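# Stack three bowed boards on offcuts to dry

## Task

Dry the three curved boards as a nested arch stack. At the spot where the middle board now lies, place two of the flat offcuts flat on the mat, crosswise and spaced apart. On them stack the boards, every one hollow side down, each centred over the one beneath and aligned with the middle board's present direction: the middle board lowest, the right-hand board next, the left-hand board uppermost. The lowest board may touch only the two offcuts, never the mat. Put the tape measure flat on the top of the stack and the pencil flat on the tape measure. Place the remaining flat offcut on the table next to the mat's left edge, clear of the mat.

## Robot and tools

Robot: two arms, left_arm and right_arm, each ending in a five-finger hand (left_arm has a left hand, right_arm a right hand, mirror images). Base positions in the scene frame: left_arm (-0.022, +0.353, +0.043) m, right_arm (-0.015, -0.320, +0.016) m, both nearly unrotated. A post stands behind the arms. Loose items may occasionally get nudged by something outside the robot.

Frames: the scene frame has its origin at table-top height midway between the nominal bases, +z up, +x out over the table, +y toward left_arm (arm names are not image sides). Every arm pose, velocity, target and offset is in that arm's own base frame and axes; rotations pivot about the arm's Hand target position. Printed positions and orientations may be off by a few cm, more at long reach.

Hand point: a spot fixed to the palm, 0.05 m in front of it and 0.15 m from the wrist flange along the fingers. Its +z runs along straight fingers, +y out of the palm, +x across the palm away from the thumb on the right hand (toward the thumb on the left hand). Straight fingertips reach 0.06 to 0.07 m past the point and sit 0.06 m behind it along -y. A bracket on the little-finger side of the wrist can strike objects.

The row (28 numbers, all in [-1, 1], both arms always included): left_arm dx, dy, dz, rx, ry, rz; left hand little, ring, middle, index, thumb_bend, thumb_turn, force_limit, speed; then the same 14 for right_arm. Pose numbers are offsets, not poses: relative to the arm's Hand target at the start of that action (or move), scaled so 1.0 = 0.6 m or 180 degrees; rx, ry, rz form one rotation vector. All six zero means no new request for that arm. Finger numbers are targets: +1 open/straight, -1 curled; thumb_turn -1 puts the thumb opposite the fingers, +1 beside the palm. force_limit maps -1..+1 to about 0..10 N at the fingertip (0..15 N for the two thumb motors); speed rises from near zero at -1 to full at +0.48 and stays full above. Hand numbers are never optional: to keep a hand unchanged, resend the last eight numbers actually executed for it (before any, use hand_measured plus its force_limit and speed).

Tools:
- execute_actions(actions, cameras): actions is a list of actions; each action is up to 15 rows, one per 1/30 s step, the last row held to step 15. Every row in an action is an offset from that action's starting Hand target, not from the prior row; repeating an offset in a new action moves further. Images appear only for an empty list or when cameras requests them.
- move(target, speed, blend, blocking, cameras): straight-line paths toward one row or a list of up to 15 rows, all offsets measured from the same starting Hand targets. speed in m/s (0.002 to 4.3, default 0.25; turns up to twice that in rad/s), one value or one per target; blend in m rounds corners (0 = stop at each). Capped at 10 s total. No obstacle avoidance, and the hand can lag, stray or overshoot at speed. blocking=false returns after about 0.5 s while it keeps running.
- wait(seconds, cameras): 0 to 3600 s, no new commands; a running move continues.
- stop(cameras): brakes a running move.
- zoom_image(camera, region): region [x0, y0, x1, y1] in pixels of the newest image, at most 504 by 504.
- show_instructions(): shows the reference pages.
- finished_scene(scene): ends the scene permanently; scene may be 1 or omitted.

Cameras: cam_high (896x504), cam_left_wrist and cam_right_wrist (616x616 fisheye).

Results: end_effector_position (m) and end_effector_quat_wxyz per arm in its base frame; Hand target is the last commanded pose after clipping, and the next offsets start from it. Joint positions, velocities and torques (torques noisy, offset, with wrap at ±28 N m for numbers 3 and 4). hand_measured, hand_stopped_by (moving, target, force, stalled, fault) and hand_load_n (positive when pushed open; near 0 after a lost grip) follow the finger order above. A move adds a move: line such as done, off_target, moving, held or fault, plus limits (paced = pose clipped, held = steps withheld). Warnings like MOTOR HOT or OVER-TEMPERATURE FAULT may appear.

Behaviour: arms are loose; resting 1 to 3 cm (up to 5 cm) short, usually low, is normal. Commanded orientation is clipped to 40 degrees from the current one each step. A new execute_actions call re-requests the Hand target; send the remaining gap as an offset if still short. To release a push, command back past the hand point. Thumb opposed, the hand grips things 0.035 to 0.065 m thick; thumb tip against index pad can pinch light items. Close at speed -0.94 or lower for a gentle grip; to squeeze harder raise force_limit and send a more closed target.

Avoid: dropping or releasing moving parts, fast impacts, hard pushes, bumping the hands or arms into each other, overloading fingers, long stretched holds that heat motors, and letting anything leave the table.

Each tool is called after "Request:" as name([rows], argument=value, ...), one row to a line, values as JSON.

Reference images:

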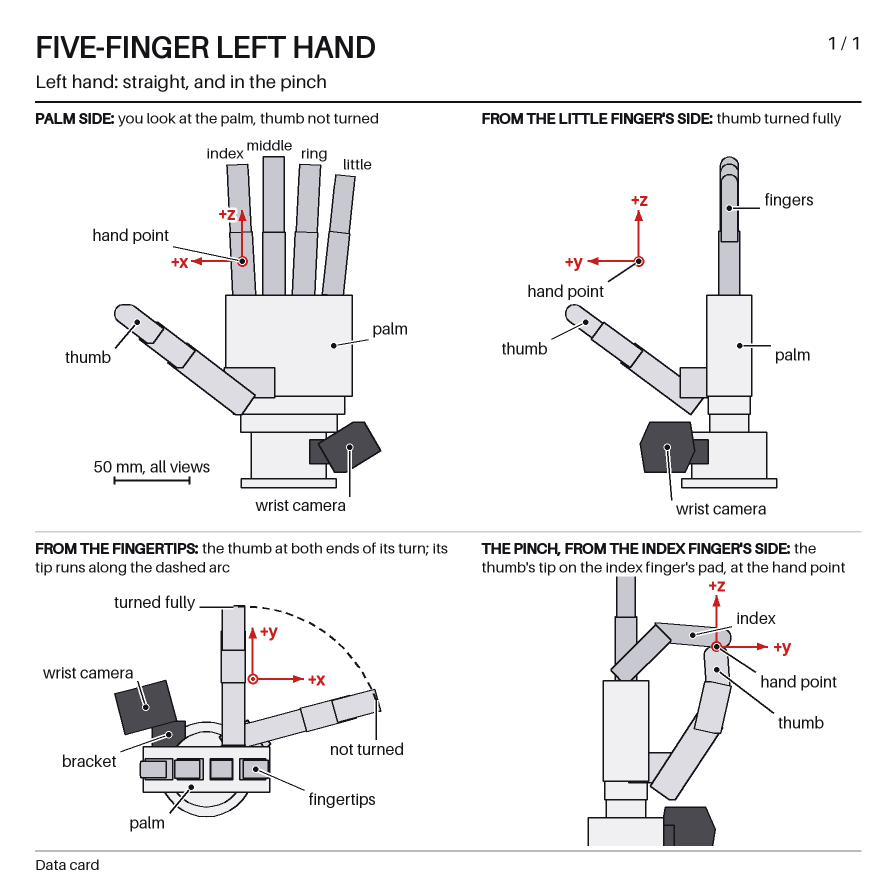

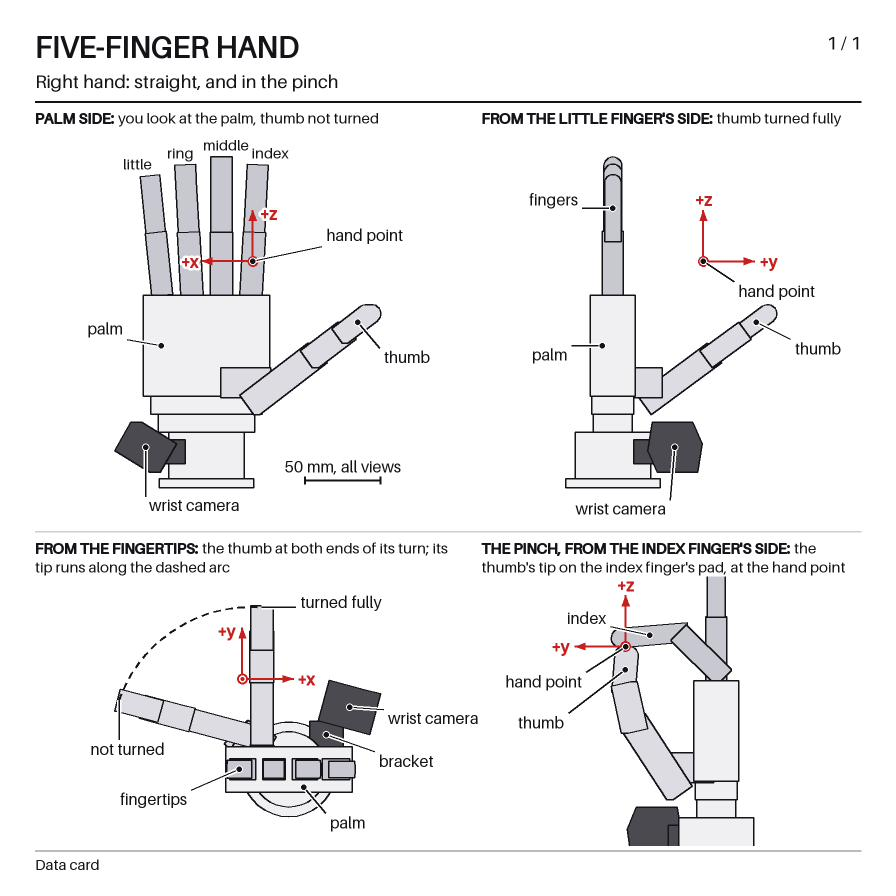

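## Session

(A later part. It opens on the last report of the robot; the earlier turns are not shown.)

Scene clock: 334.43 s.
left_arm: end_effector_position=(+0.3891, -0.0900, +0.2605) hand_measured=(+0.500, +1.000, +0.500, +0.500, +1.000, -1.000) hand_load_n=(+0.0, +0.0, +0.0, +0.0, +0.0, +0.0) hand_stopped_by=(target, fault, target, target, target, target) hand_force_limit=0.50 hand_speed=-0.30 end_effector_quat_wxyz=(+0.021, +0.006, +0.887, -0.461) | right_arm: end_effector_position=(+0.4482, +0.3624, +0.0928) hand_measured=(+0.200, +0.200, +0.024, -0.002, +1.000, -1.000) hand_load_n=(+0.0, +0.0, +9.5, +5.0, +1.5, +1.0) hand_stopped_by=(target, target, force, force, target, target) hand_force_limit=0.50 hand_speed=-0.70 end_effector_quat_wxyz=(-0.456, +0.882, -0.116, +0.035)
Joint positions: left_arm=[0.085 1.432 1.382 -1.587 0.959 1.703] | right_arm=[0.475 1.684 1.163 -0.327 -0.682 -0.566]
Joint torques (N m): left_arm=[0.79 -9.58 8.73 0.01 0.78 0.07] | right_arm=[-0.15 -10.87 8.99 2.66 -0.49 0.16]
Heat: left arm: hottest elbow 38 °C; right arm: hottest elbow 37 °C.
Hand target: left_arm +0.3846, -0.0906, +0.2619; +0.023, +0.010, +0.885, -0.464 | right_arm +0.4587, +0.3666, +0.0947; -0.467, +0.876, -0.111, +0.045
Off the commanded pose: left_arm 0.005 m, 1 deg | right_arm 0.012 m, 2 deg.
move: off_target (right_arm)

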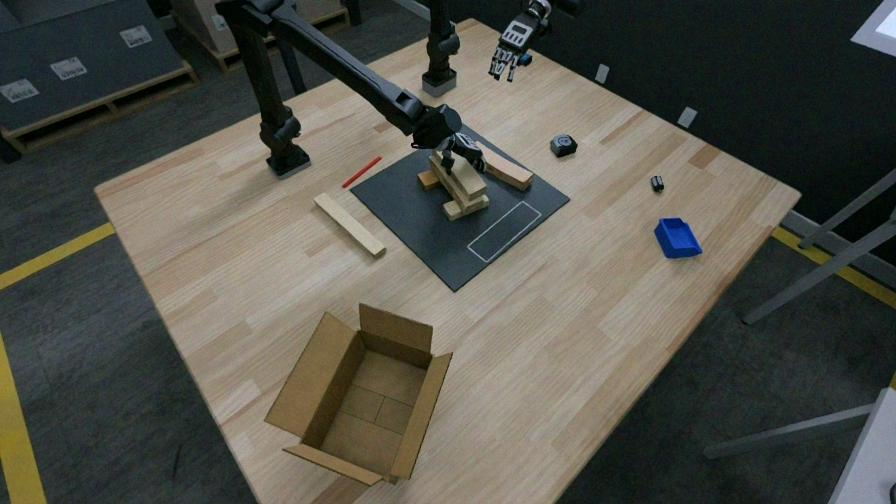

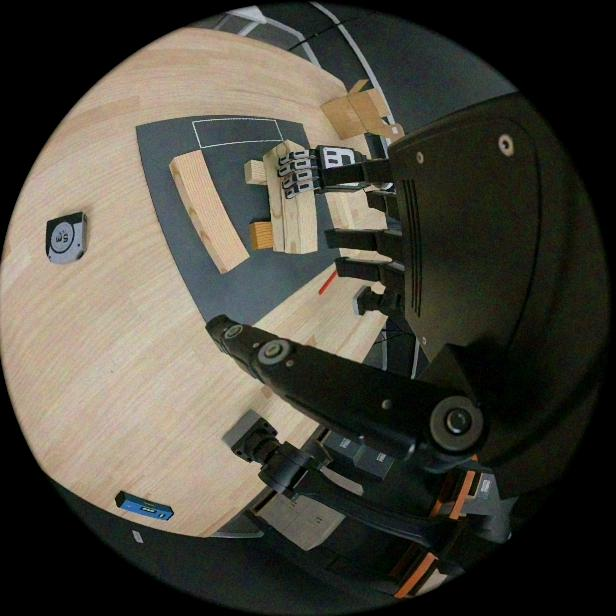

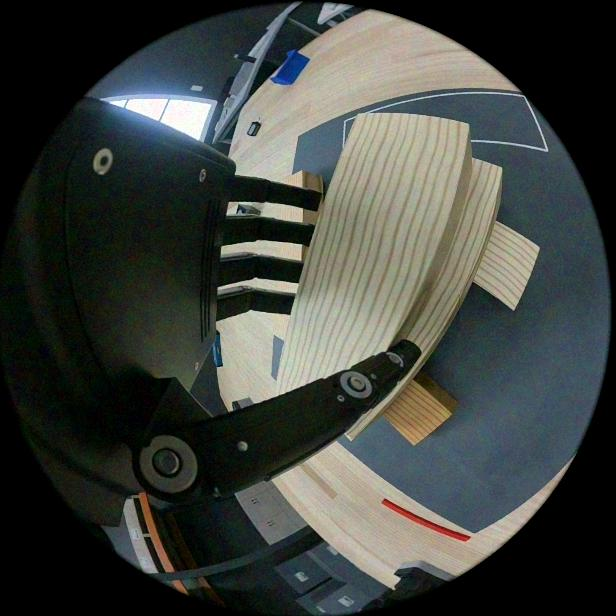

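Request:
move([
  [0,0,0,0,0,0, 0.5,0.5,0.5,0.5,1,-1,0.5,-0.3, 0.005,-0.01,0.085,0.0,0.0,-0.008, 0.2,0.2,-0.4,-0.4,1,-1,0.5,-0.7],
], speed=0.05, cameras=["cam_high","cam_left_wrist","cam_right_wrist"])

Request:
zoom_image(camera="cam_high", region=[420, 130, 500, 210])

Request:
zoom_image(camera="cam_left_wrist", region=[230, 120, 360, 270])

Scene clock: 342.40 s.
left_arm: end_effector_position=(+0.3891, -0.0900, +0.2605) hand_measured=(+0.500, +1.000, +0.500, +0.500, +1.000, -1.000) hand_load_n=(+0.0, +0.0, +0.0, +0.0, +0.0, +0.0) hand_stopped_by=(target, fault, target, target, target, target) hand_force_limit=0.50 hand_speed=-0.30 end_effector_quat_wxyz=(+0.021, +0.006, +0.887, -0.461) | right_arm: end_effector_position=(+0.4364, +0.3553, +0.0925) hand_measured=(+0.200, +0.200, +0.024, -0.002, +1.000, -1.000) hand_load_n=(+0.0, +0.0, +10.0, +4.0, +1.0, +0.5) hand_stopped_by=(target, target, force, force, target, target) hand_force_limit=0.50 hand_speed=-0.70 end_effector_quat_wxyz=(-0.439, +0.889, -0.126, +0.016)
Joint positions: left_arm=[0.085 1.432 1.382 -1.587 0.959 1.703] | right_arm=[0.475 1.673 1.166 -0.399 -0.677 -0.571]
Joint torques (N m): left_arm=[0.62 -9.88 8.61 0.16 0.76 0.11] | right_arm=[-0.56 -15.15 13.45 0.91 -0.35 0.27]
Heat: left arm: hottest elbow 38 °C; right arm: hottest elbow 37 °C.
Hand target: left_arm +0.3846, -0.0906, +0.2619; +0.023, +0.010, +0.885, -0.464 | right_arm +0.4617, +0.3606, +0.1457; -0.467, +0.875, -0.122, +0.051
Off the commanded pose: left_arm 0.005 m, 1 deg | right_arm 0.059 m, 5 deg.
move: off_target (right_arm)

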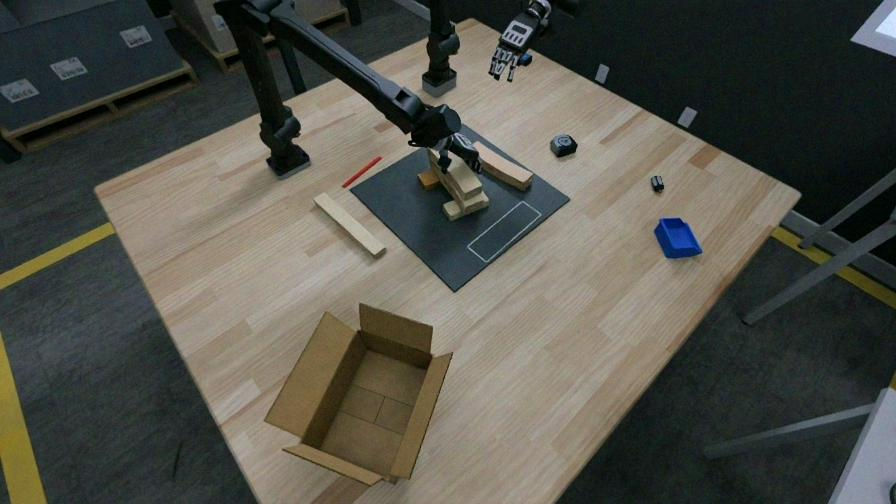

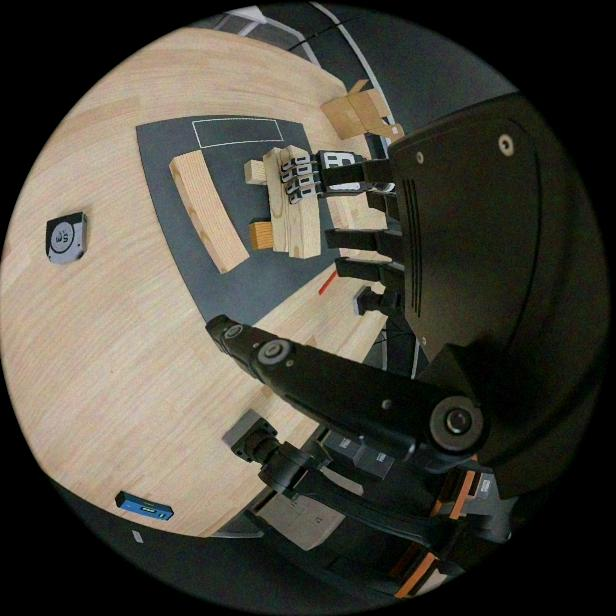

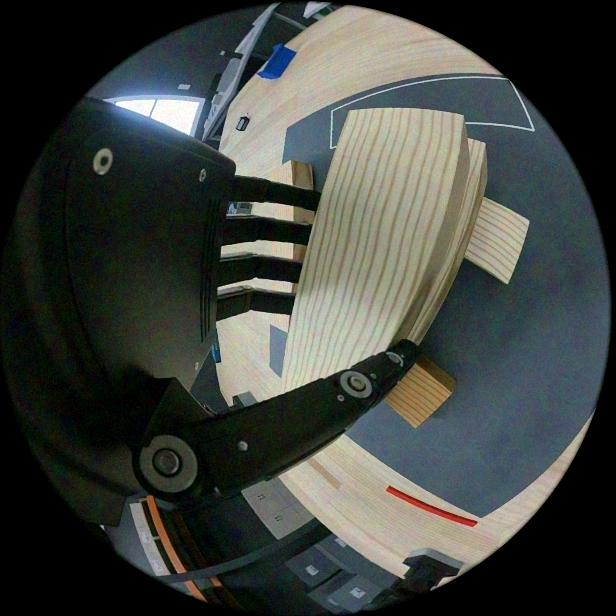

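Scaled by 6.300 from the camera's image (finer frame: 1280x720).

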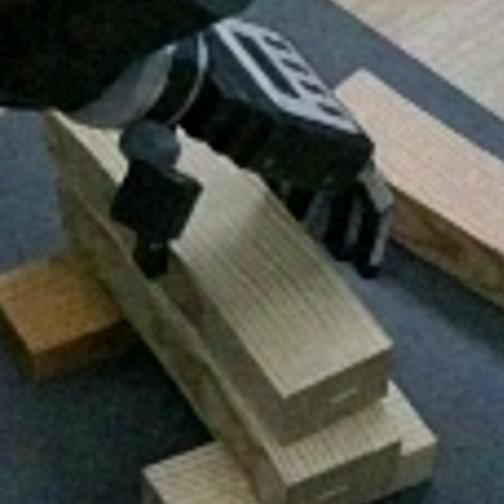

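Scaled by 3.360 from the camera's image (finer frame: 880x880).

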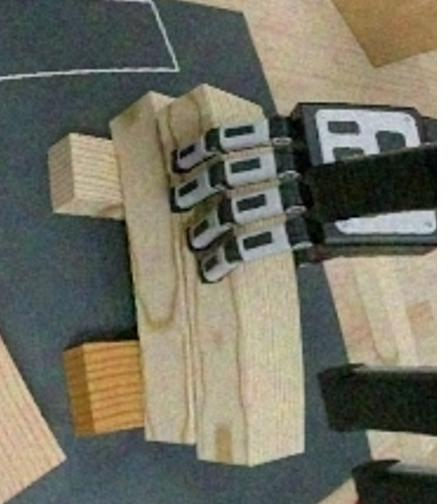

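Request:
move([
  [0,0,0,0,0,0, 0.5,0.5,0.5,0.5,1,-1,0.5,-0.3, 0.022,0.0,0.04,0.0,0.0,-0.008, 0.2,0.2,-0.4,-0.4,1,-1,0.5,-0.7],
], speed=0.05, cameras=["cam_high","cam_left_wrist"])

Request:
zoom_image(camera="cam_high", region=[420, 130, 500, 210])

Request:
zoom_image(camera="cam_left_wrist", region=[230, 120, 360, 270])

Scene clock: 345.10 s.
left_arm: end_effector_position=(+0.3891, -0.0900, +0.2605) hand_measured=(+0.500, +1.000, +0.500, +0.500, +1.000, -1.000) hand_load_n=(+0.0, +0.0, +0.0, -0.5, +0.0, +0.0) hand_stopped_by=(target, fault, target, target, target, target) hand_force_limit=0.50 hand_speed=-0.30 end_effector_quat_wxyz=(+0.021, +0.006, +0.887, -0.461) | right_arm: end_effector_position=(+0.4423, +0.3535, +0.1043) hand_measured=(+0.200, +0.200, +0.024, -0.002, +1.000, -1.000) hand_load_n=(+0.0, +0.0, +9.5, +3.5, +1.0, +1.5) hand_stopped_by=(target, target, force, force, target, target) hand_force_limit=0.50 hand_speed=-0.70 end_effector_quat_wxyz=(-0.430, +0.892, -0.139, +0.013)
Joint positions: left_arm=[0.085 1.432 1.382 -1.587 0.959 1.703] | right_arm=[0.471 1.673 1.209 -0.462 -0.664 -0.562]
Joint torques (N m): left_arm=[0.44 -9.35 8.68 0.17 0.79 0.03] | right_arm=[-0.5 -15.56 14.94 1.17 -0.41 0.33]
Heat: left arm: hottest elbow 38 °C; right arm: hottest elbow 37 °C.
Hand target: left_arm +0.3846, -0.0906, +0.2619; +0.023, +0.010, +0.885, -0.464 | right_arm +0.4749, +0.3606, +0.1697; -0.466, +0.873, -0.133, +0.057
Off the commanded pose: left_arm 0.005 m, 1 deg | right_arm 0.073 m, 7 deg.
move: off_target (right_arm)

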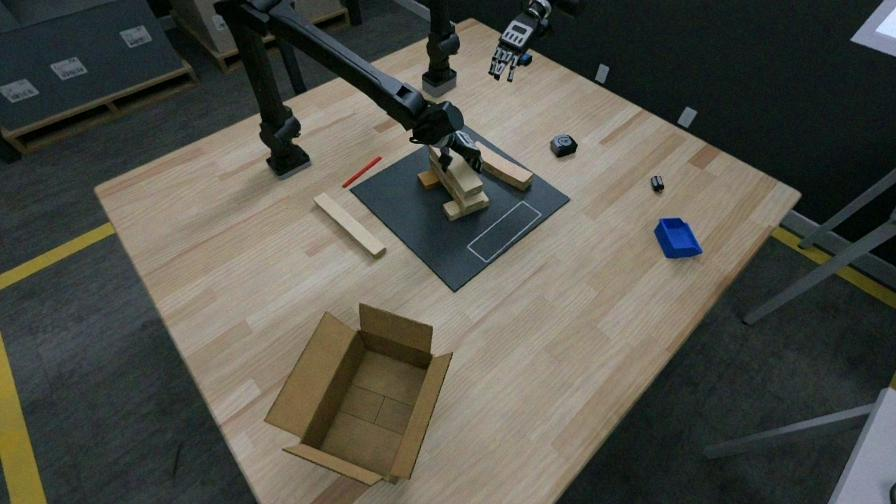

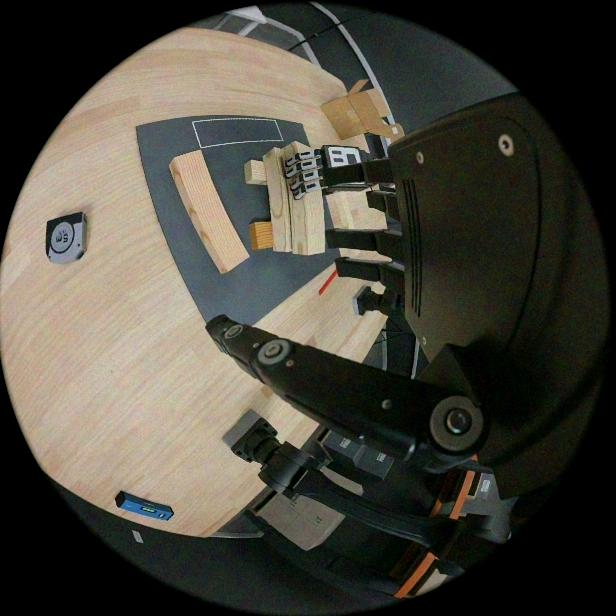

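Scaled by 6.300 from the camera's image (finer frame: 1280x720).

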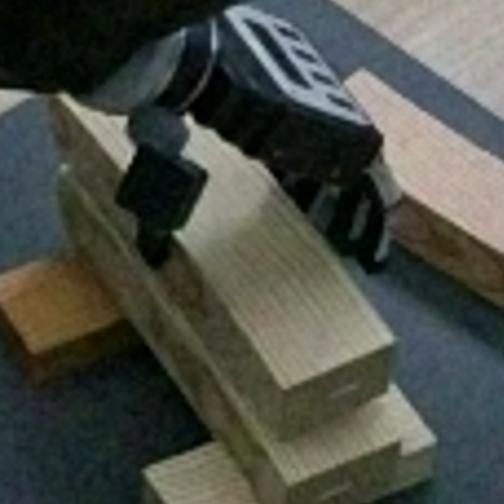

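Scaled by 3.360 from the camera's image (finer frame: 880x880).

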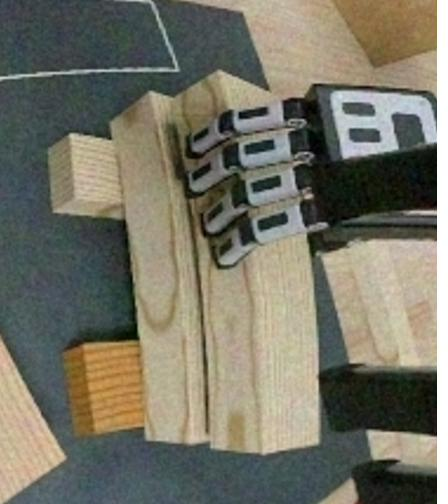

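Request:
move([
  [0,0,0,0,0,0, 0.5,0.5,0.5,0.5,1,-1,0.5,-0.3, 0.0,0.0,0.01,0.005,0.022,0.0, 1,1,-0.4,-0.4,1,-1,0.5,-0.7],
], speed=0.05, cameras=["cam_high","cam_left_wrist"])

Request:
zoom_image(camera="cam_high", region=[420, 130, 500, 210])

Request:
zoom_image(camera="cam_left_wrist", region=[230, 120, 360, 270])

Scene clock: 349.27 s.
left_arm: end_effector_position=(+0.3891, -0.0900, +0.2605) hand_measured=(+0.500, +1.000, +0.500, +0.500, +1.000, -1.000) hand_load_n=(+0.0, +0.0, +0.0, +0.0, +0.0, +0.0) hand_stopped_by=(target, fault, target, target, target, target) hand_force_limit=0.50 hand_speed=-0.30 end_effector_quat_wxyz=(+0.021, +0.006, +0.887, -0.461) | right_arm: end_effector_position=(+0.4449, +0.3539, +0.1221) hand_measured=(+1.000, +1.000, +0.024, -0.002, +1.000, -1.000) hand_load_n=(+0.0, +0.0, +10.0, +3.5, +1.0, +1.0) hand_stopped_by=(target, target, force, force, target, target) hand_force_limit=0.50 hand_speed=-0.70 end_effector_quat_wxyz=(-0.435, +0.887, -0.152, -0.006)
Joint positions: left_arm=[0.085 1.432 1.382 -1.587 0.959 1.703] | right_arm=[0.459 1.673 1.254 -0.522 -0.694 -0.539]
Joint torques (N m): left_arm=[0.15 -9.64 8.75 0.17 0.79 0.08] | right_arm=[-0.73 -14.21 15.15 1.1 -0.8 0.35]
Heat: left arm: hottest elbow 38 °C; right arm: hottest elbow 37 °C.
Hand target: left_arm +0.3846, -0.0906, +0.2619; +0.023, +0.010, +0.885, -0.464 | right_arm +0.4749, +0.3606, +0.1757; -0.468, +0.871, -0.150, +0.026
Off the commanded pose: left_arm 0.005 m, 1 deg | right_arm 0.062 m, 6 deg.
move: off_target (right_arm)

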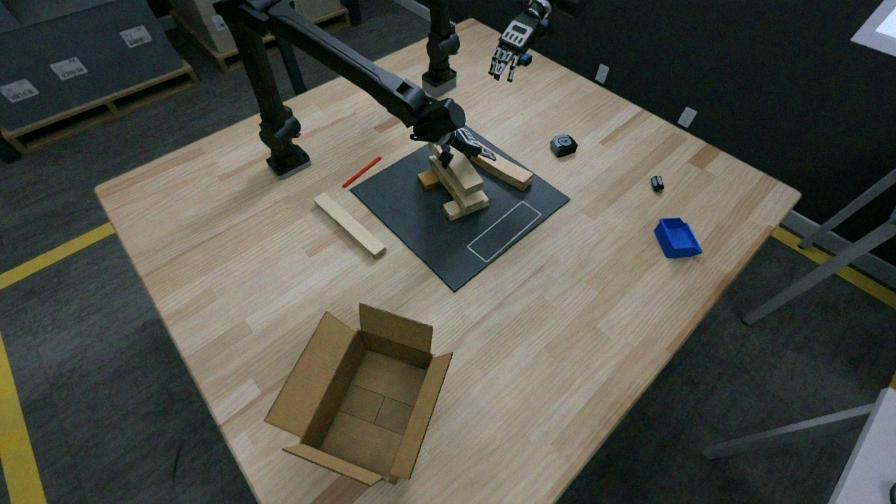

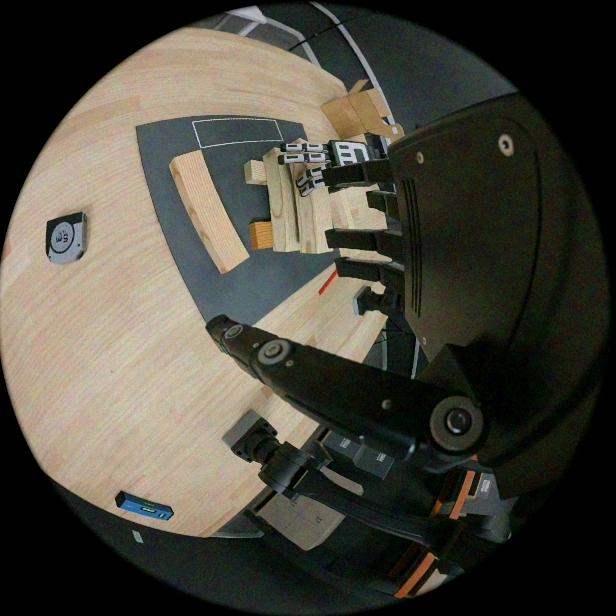

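Scaled by 6.300 from the camera's image (finer frame: 1280x720).

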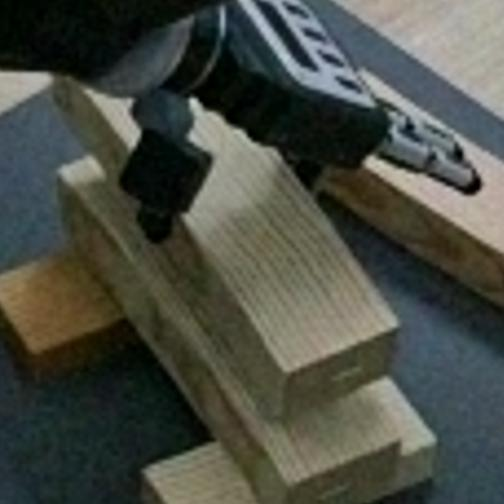

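Scaled by 3.360 from the camera's image (finer frame: 880x880).

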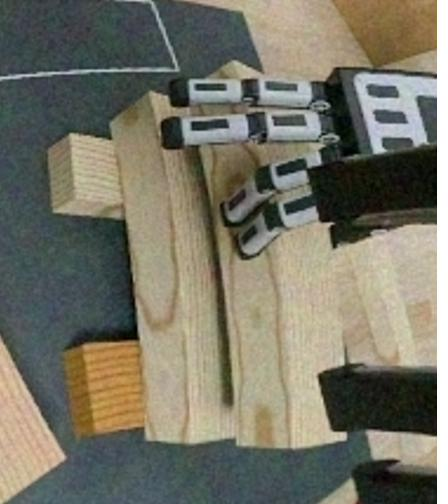

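Request:
wait(seconds=0.1, cameras=["cam_right_wrist","cam_high"])

Request:
zoom_image(camera="cam_right_wrist", region=[260, 80, 560, 480])

Request:
zoom_image(camera="cam_high", region=[455, 170, 495, 220])

Request:
zoom_image(camera="cam_high", region=[420, 130, 460, 180])

Scene clock: 351.80 s.
left_arm: end_effector_position=(+0.3891, -0.0900, +0.2605) hand_measured=(+0.500, +1.000, +0.500, +0.500, +1.000, -1.000) hand_load_n=(+0.0, +0.0, +0.0, +0.0, +0.0, +0.0) hand_stopped_by=(target, fault, target, target, target, target) hand_force_limit=0.50 hand_speed=-0.30 end_effector_quat_wxyz=(+0.021, +0.006, +0.887, -0.461) | right_arm: end_effector_position=(+0.4449, +0.3539, +0.1221) hand_measured=(+1.000, +1.000, +0.024, -0.002, +1.000, -1.000) hand_load_n=(+0.0, +0.0, +10.0, +4.0, +1.5, +1.0) hand_stopped_by=(target, target, force, force, target, target) hand_force_limit=0.50 hand_speed=-0.70 end_effector_quat_wxyz=(-0.435, +0.887, -0.152, -0.006)
Joint positions: left_arm=[0.085 1.432 1.382 -1.587 0.959 1.703] | right_arm=[0.459 1.673 1.254 -0.522 -0.694 -0.539]
Joint torques (N m): left_arm=[0.26 -9.93 8.75 0.16 0.76 0.09] | right_arm=[-0.73 -14.1 15.2 1.13 -0.79 0.35]
Heat: left arm: hottest elbow 38 °C; right arm: hottest elbow 38 °C.
Hand target: left_arm +0.3846, -0.0906, +0.2619; +0.023, +0.010, +0.885, -0.464 | right_arm +0.4749, +0.3606, +0.1757; -0.468, +0.871, -0.150, +0.026
Off the commanded pose: left_arm 0.005 m, 1 deg | right_arm 0.062 m, 6 deg.
wait: 0.10 s; at rest from the start
Images, in order (width x height): cam_high 896x504, cam_right_wrist 616x616.

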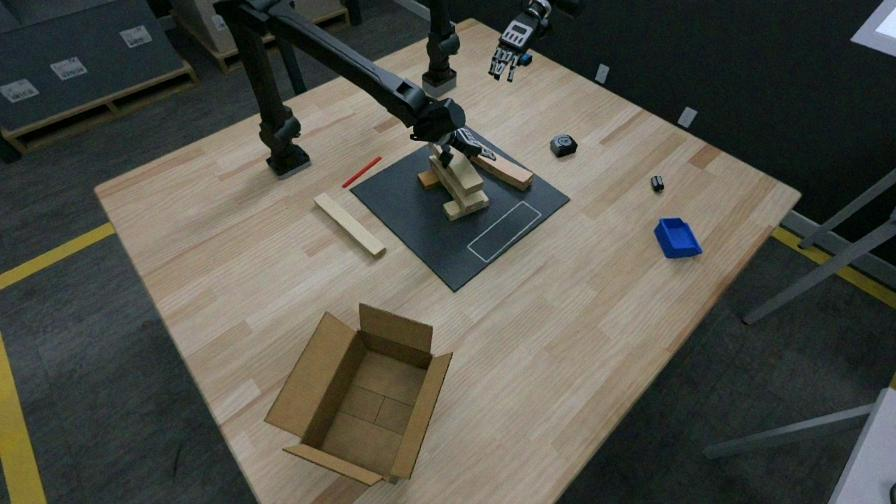

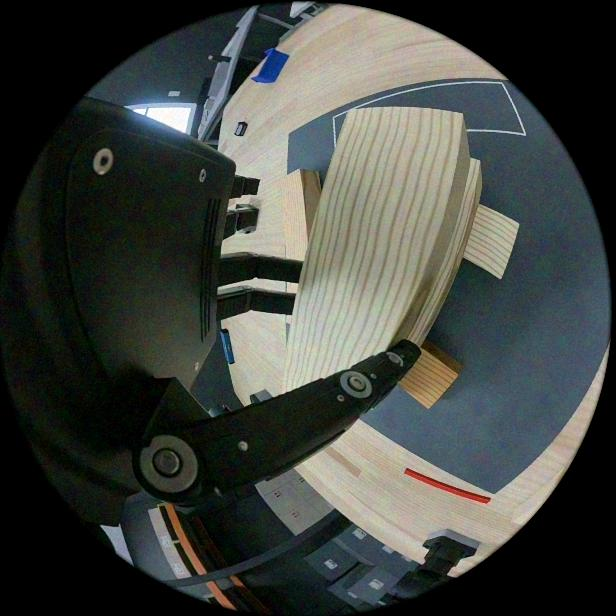

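Scaled by 1.260 from the camera's image (finer frame: 880x880).

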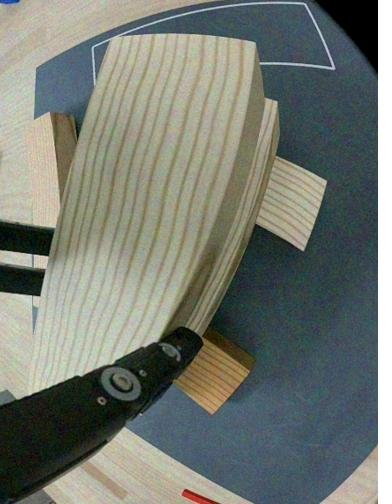

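Scaled by 10.080 from the camera's image (finer frame: 1280x720).

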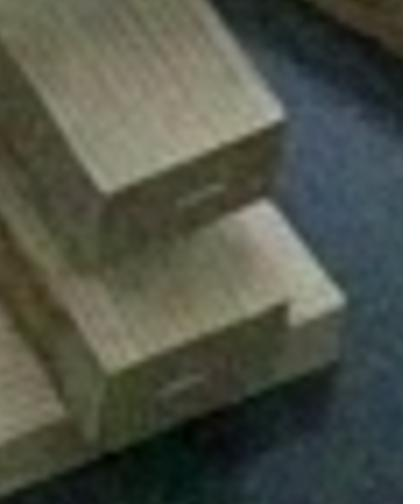

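Scaled by 10.080 from the camera's image (finer frame: 1280x720).

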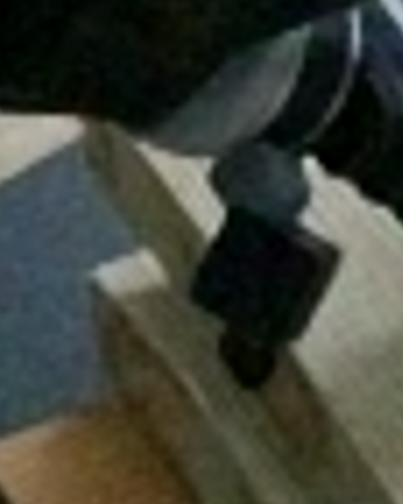

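Request:
move([
  [0,0,0,0,0,0, 0.5,0.5,0.5,0.5,1,-1,0.5,-0.3, 0.0,0.0,-0.075,0.0,0.0,0.0, 1,1,-0.4,-0.4,1,-1,0.5,-0.7],
], speed=0.05, cameras=["cam_high","cam_left_wrist"])

Request:
zoom_image(camera="cam_high", region=[420, 135, 500, 215])

Request:
zoom_image(camera="cam_left_wrist", region=[230, 120, 360, 270])

Scene clock: 355.63 s.
left_arm: end_effector_position=(+0.3891, -0.0900, +0.2605) hand_measured=(+0.500, +1.000, +0.500, +0.500, +1.000, -1.000) hand_load_n=(+0.0, -0.5, +0.0, +0.0, +0.0, +0.0) hand_stopped_by=(target, fault, target, target, target, target) hand_force_limit=0.50 hand_speed=-0.30 end_effector_quat_wxyz=(+0.021, +0.006, +0.887, -0.461) | right_arm: end_effector_position=(+0.4557, +0.3593, +0.1031) hand_measured=(+1.000, +1.000, +0.024, -0.002, +1.000, -1.000) hand_load_n=(+0.0, +0.0, +10.0, +3.5, +1.0, +1.0) hand_stopped_by=(target, target, force, force, target, target) hand_force_limit=0.50 hand_speed=-0.70 end_effector_quat_wxyz=(-0.442, +0.885, -0.147, +0.004)
Joint positions: left_arm=[0.085 1.432 1.382 -1.587 0.959 1.703] | right_arm=[0.459 1.712 1.243 -0.445 -0.694 -0.537]
Joint torques (N m): left_arm=[0.26 -9.76 8.65 0.12 0.79 0.06] | right_arm=[-0.73 -13.74 10.36 2.45 -0.75 0.35]
Heat: left arm: hottest elbow 38 °C; right arm: hottest elbow 38 °C.
Hand target: left_arm +0.3846, -0.0906, +0.2619; +0.023, +0.010, +0.885, -0.464 | right_arm +0.4749, +0.3606, +0.1307; -0.468, +0.871, -0.150, +0.026
Off the commanded pose: left_arm 0.005 m, 1 deg | right_arm 0.034 m, 4 deg.
move: off_target (right_arm)

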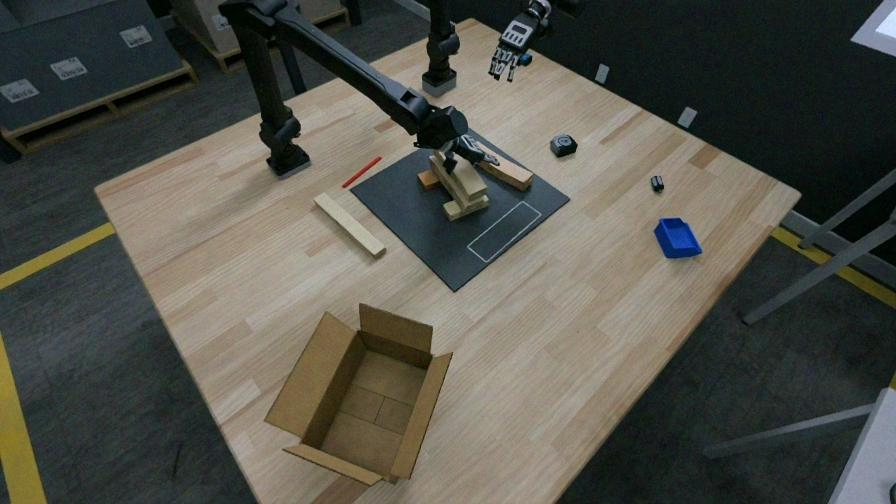

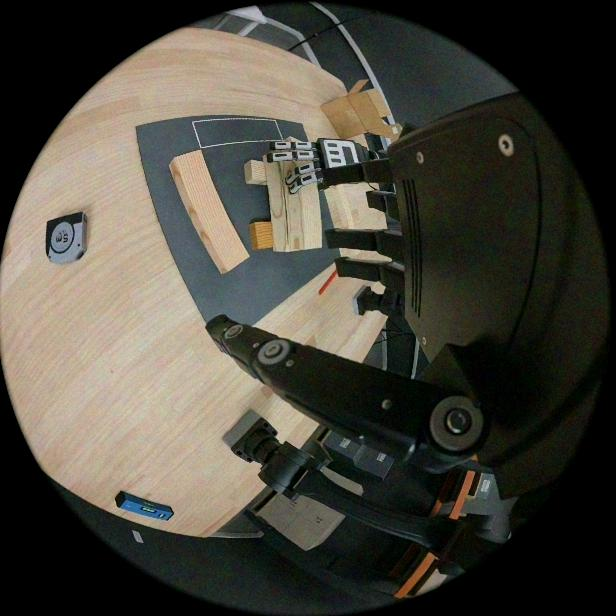

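Scaled by 6.300 from the camera's image (finer frame: 1280x720).

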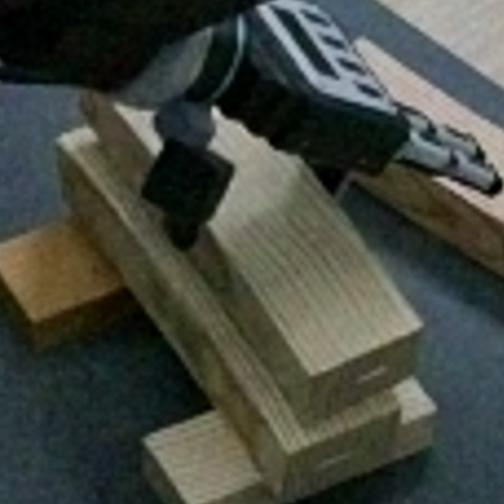

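Scaled by 3.360 from the camera's image (finer frame: 880x880).

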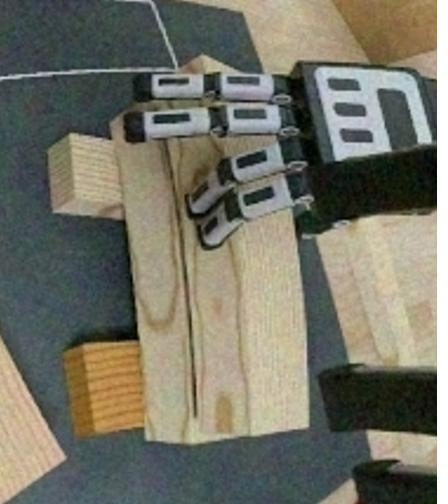

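Request:
move([
  [0,0,0,0,0,0, 0.5,0.5,0.5,0.5,1,-1,0.5,-0.3, -0.025,-0.02,-0.01,0.0,0.0,0.0, 1,1,-0.4,-0.4,1,-1,0.5,-0.7],
  [0,0,0,0,0,0, 0.5,0.5,0.5,0.5,1,-1,0.5,-0.3, -0.028,-0.02,-0.04,0.0,0.0,0.0, 1,1,-0.4,-0.4,1,-1,0.5,-0.7],
], speed=0.05, cameras=["cam_high","cam_left_wrist"])

Request:
zoom_image(camera="cam_high", region=[420, 135, 500, 215])

Request:
zoom_image(camera="cam_left_wrist", region=[230, 120, 360, 270])

Scene clock: 359.50 s.
left_arm: end_effector_position=(+0.3891, -0.0900, +0.2605) hand_measured=(+0.500, +1.000, +0.500, +0.500, +1.000, -1.000) hand_load_n=(-0.5, +0.0, +0.0, +0.0, +0.0, +0.0) hand_stopped_by=(target, fault, target, target, target, target) hand_force_limit=0.50 hand_speed=-0.30 end_effector_quat_wxyz=(+0.021, +0.006, +0.887, -0.461) | right_arm: end_effector_position=(+0.4455, +0.3516, +0.0928) hand_measured=(+1.000, +1.000, +0.024, -0.002, +1.000, -1.000) hand_load_n=(+0.0, +0.0, +9.0, +1.5, +1.0, +0.0) hand_stopped_by=(target, target, force, force, target, target) hand_force_limit=0.50 hand_speed=-0.70 end_effector_quat_wxyz=(-0.453, +0.878, -0.153, +0.005)
Joint positions: left_arm=[0.085 1.432 1.382 -1.587 0.959 1.703] | right_arm=[0.448 1.69 1.171 -0.371 -0.711 -0.517]
Joint torques (N m): left_arm=[0.38 -9.64 8.66 0.13 0.8 0.08] | right_arm=[-0.56 -13.04 8.28 2.41 -0.35 0.17]
Heat: left arm: hottest elbow 38 °C; right arm: hottest elbow 38 °C.
Hand target: left_arm +0.3846, -0.0906, +0.2619; +0.023, +0.010, +0.885, -0.464 | right_arm +0.4581, +0.3486, +0.1067; -0.468, +0.871, -0.150, +0.026
Off the commanded pose: left_arm 0.005 m, 1 deg | right_arm 0.019 m, 3 deg.
move: off_target (right_arm)

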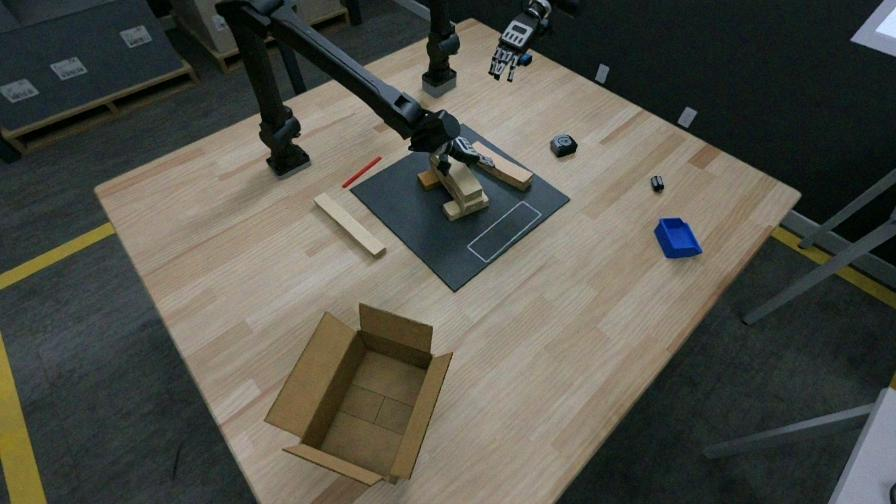

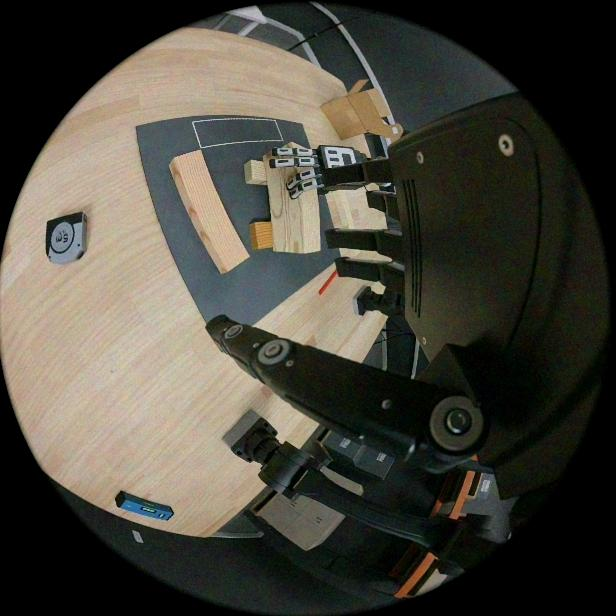

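Scaled by 6.300 from the camera's image (finer frame: 1280x720).

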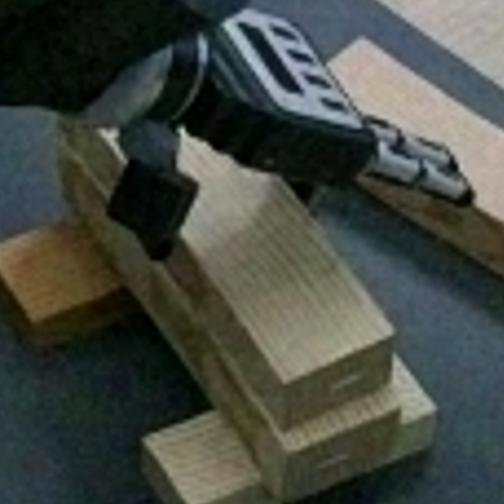

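Scaled by 3.360 from the camera's image (finer frame: 880x880).

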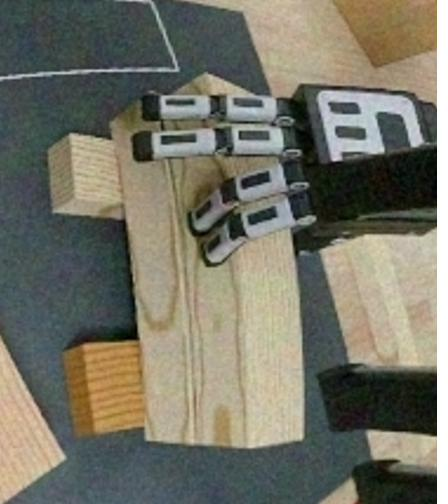

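Request:
move([
  [0,0,0,0,0,0, 0.5,0.5,0.5,0.5,1,-1,0.5,-0.3, 0.0,0.0,-0.025,0.0,0.0,0.0, 1,1,-0.4,-0.4,1,-1,0.5,-0.7],
], speed=0.05, cameras=["cam_high","cam_left_wrist"])

Request:
zoom_image(camera="cam_high", region=[420, 135, 500, 215])

Request:
zoom_image(camera="cam_left_wrist", region=[255, 130, 345, 220])

Scene clock: 361.70 s.
left_arm: end_effector_position=(+0.3891, -0.0900, +0.2605) hand_measured=(+0.500, +1.000, +0.500, +0.500, +1.000, -1.000) hand_load_n=(+0.0, +0.0, +0.0, +0.0, +0.0, +0.0) hand_stopped_by=(target, fault, target, target, target, target) hand_force_limit=0.50 hand_speed=-0.30 end_effector_quat_wxyz=(+0.021, +0.006, +0.887, -0.461) | right_arm: end_effector_position=(+0.4464, +0.3534, +0.0893) hand_measured=(+1.000, +1.000, +0.024, -0.002, +1.000, -1.000) hand_load_n=(+0.0, +0.0, +4.0, +1.0, +0.5, +0.5) hand_stopped_by=(target, target, force, force, target, target) hand_force_limit=0.50 hand_speed=-0.70 end_effector_quat_wxyz=(-0.460, +0.875, -0.148, +0.013)
Joint positions: left_arm=[0.085 1.432 1.382 -1.587 0.959 1.703] | right_arm=[0.449 1.69 1.153 -0.327 -0.713 -0.514]
Joint torques (N m): left_arm=[0.03 -9.88 8.64 0.03 0.78 0.11] | right_arm=[-0.62 -11.63 8.2 2.28 -0.28 0.14]
Heat: left arm: hottest elbow 38 °C; right arm: hottest elbow 38 °C.
Hand target: left_arm +0.3846, -0.0906, +0.2619; +0.023, +0.010, +0.885, -0.464 | right_arm +0.4581, +0.3486, +0.0917; -0.468, +0.871, -0.150, +0.026
Off the commanded pose: left_arm 0.005 m, 1 deg | right_arm 0.013 m, 2 deg.
move: off_target (right_arm)

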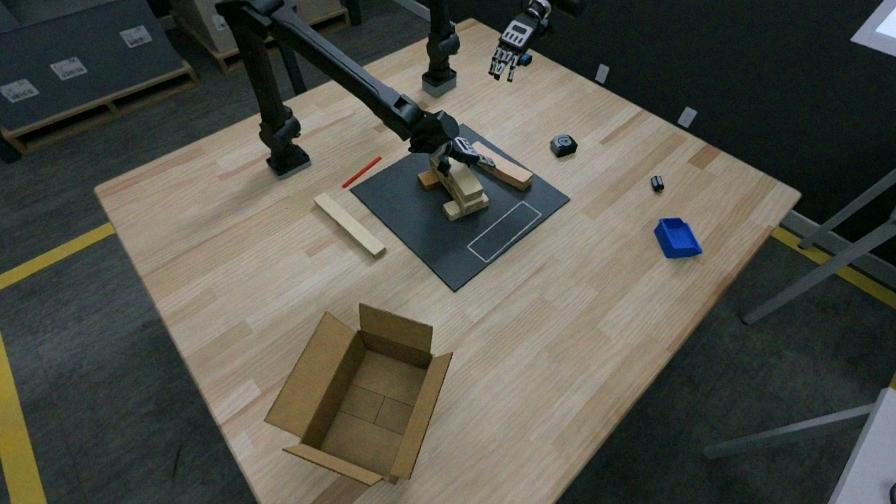

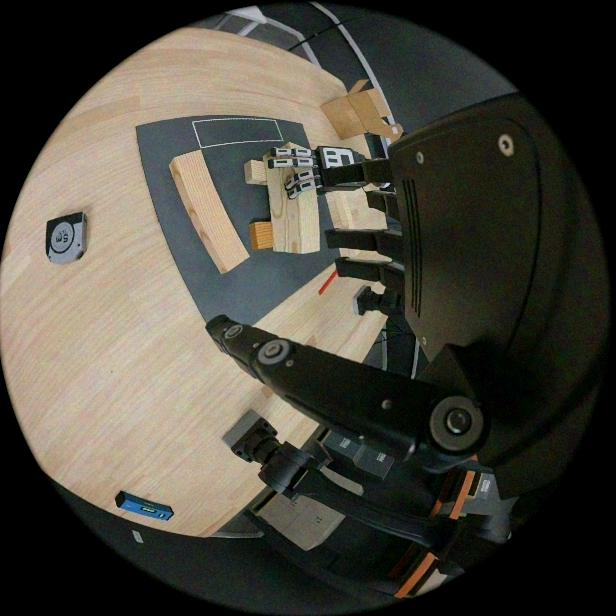

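Scaled by 6.300 from the camera's image (finer frame: 1280x720).

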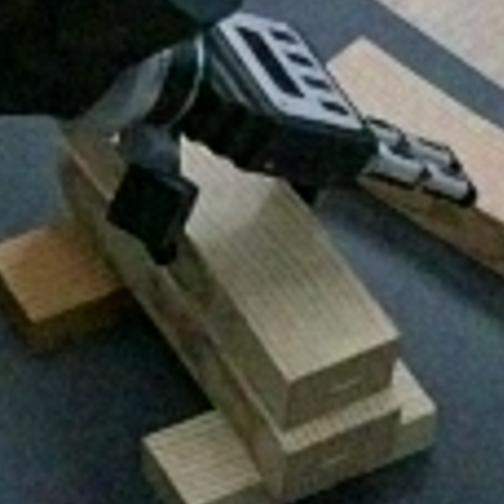

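Scaled by 5.600 from the camera's image (finer frame: 880x880).

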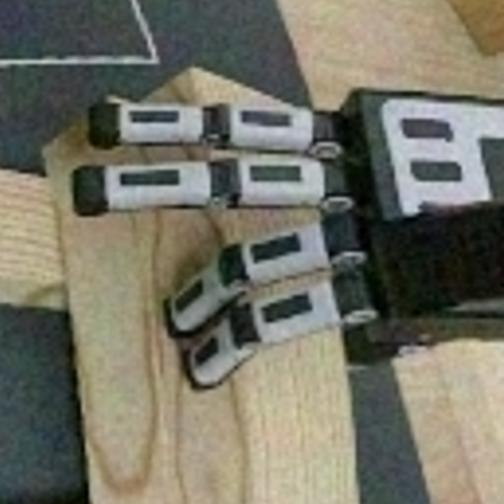

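Request:
move([
  [0,0,0,0,0,0, 0.5,0.5,0.5,0.5,1,-1,0.5,-0.3, 0.0,0.0,0.0,0.0,0.0,0.0, 1,1,0.034,0.008,1,-1,0.5,-0.97],
], speed=0.05, cameras=["cam_high","cam_left_wrist"])

Request:
zoom_image(camera="cam_high", region=[420, 135, 500, 215])

Scene clock: 365.13 s.
left_arm: end_effector_position=(+0.3891, -0.0900, +0.2605) hand_measured=(+0.500, +1.000, +0.500, +0.500, +1.000, -1.000) hand_load_n=(+0.0, +0.0, +0.0, +0.0, +0.0, +0.0) hand_stopped_by=(target, fault, target, target, target, target) hand_force_limit=0.50 hand_speed=-0.30 end_effector_quat_wxyz=(+0.021, +0.006, +0.887, -0.461) | right_arm: end_effector_position=(+0.4459, +0.3532, +0.0883) hand_measured=(+1.000, +1.000, +0.034, +0.008, +1.000, -1.000) hand_load_n=(+0.0, +0.0, +1.0, +0.0, +0.5, +0.5) hand_stopped_by=(target, target, target, target, target, target) hand_force_limit=0.50 hand_speed=-0.97 end_effector_quat_wxyz=(-0.460, +0.875, -0.148, +0.013)
Joint positions: left_arm=[0.085 1.432 1.382 -1.587 0.959 1.703] | right_arm=[0.449 1.69 1.149 -0.324 -0.713 -0.514]
Joint torques (N m): left_arm=[0.44 -9.05 8.8 0.14 0.79 0.08] | right_arm=[-0.5 -11.58 8.38 2.11 -0.28 0.13]
Heat: left arm: hottest elbow 38 °C; right arm: hottest elbow 37 °C.
Hand target: left_arm +0.3846, -0.0906, +0.2619; +0.023, +0.010, +0.885, -0.464 | right_arm +0.4581, +0.3486, +0.0917; -0.468, +0.871, -0.150, +0.026
Off the commanded pose: left_arm 0.005 m, 1 deg | right_arm 0.013 m, 2 deg.
move: done

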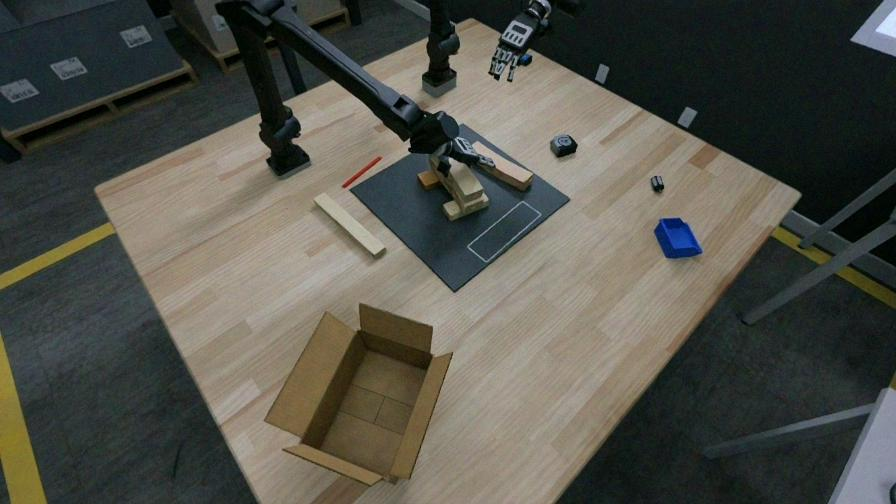

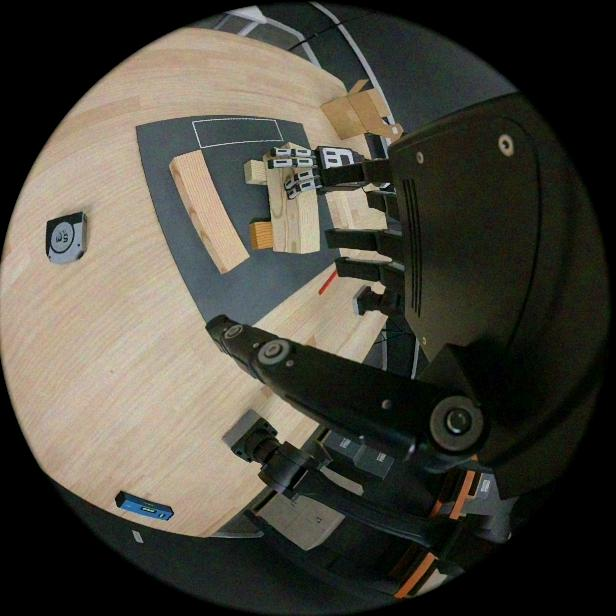

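Scaled by 6.300 from the camera's image (finer frame: 1280x720).

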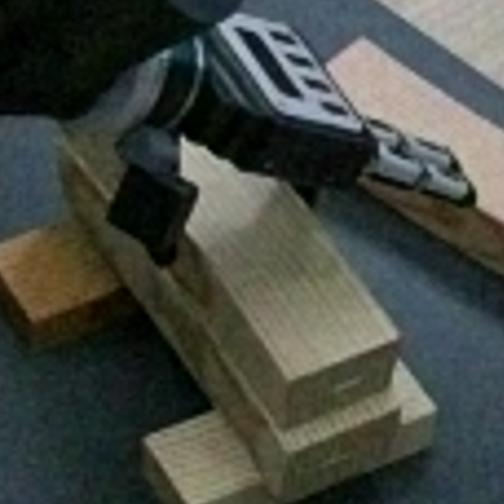

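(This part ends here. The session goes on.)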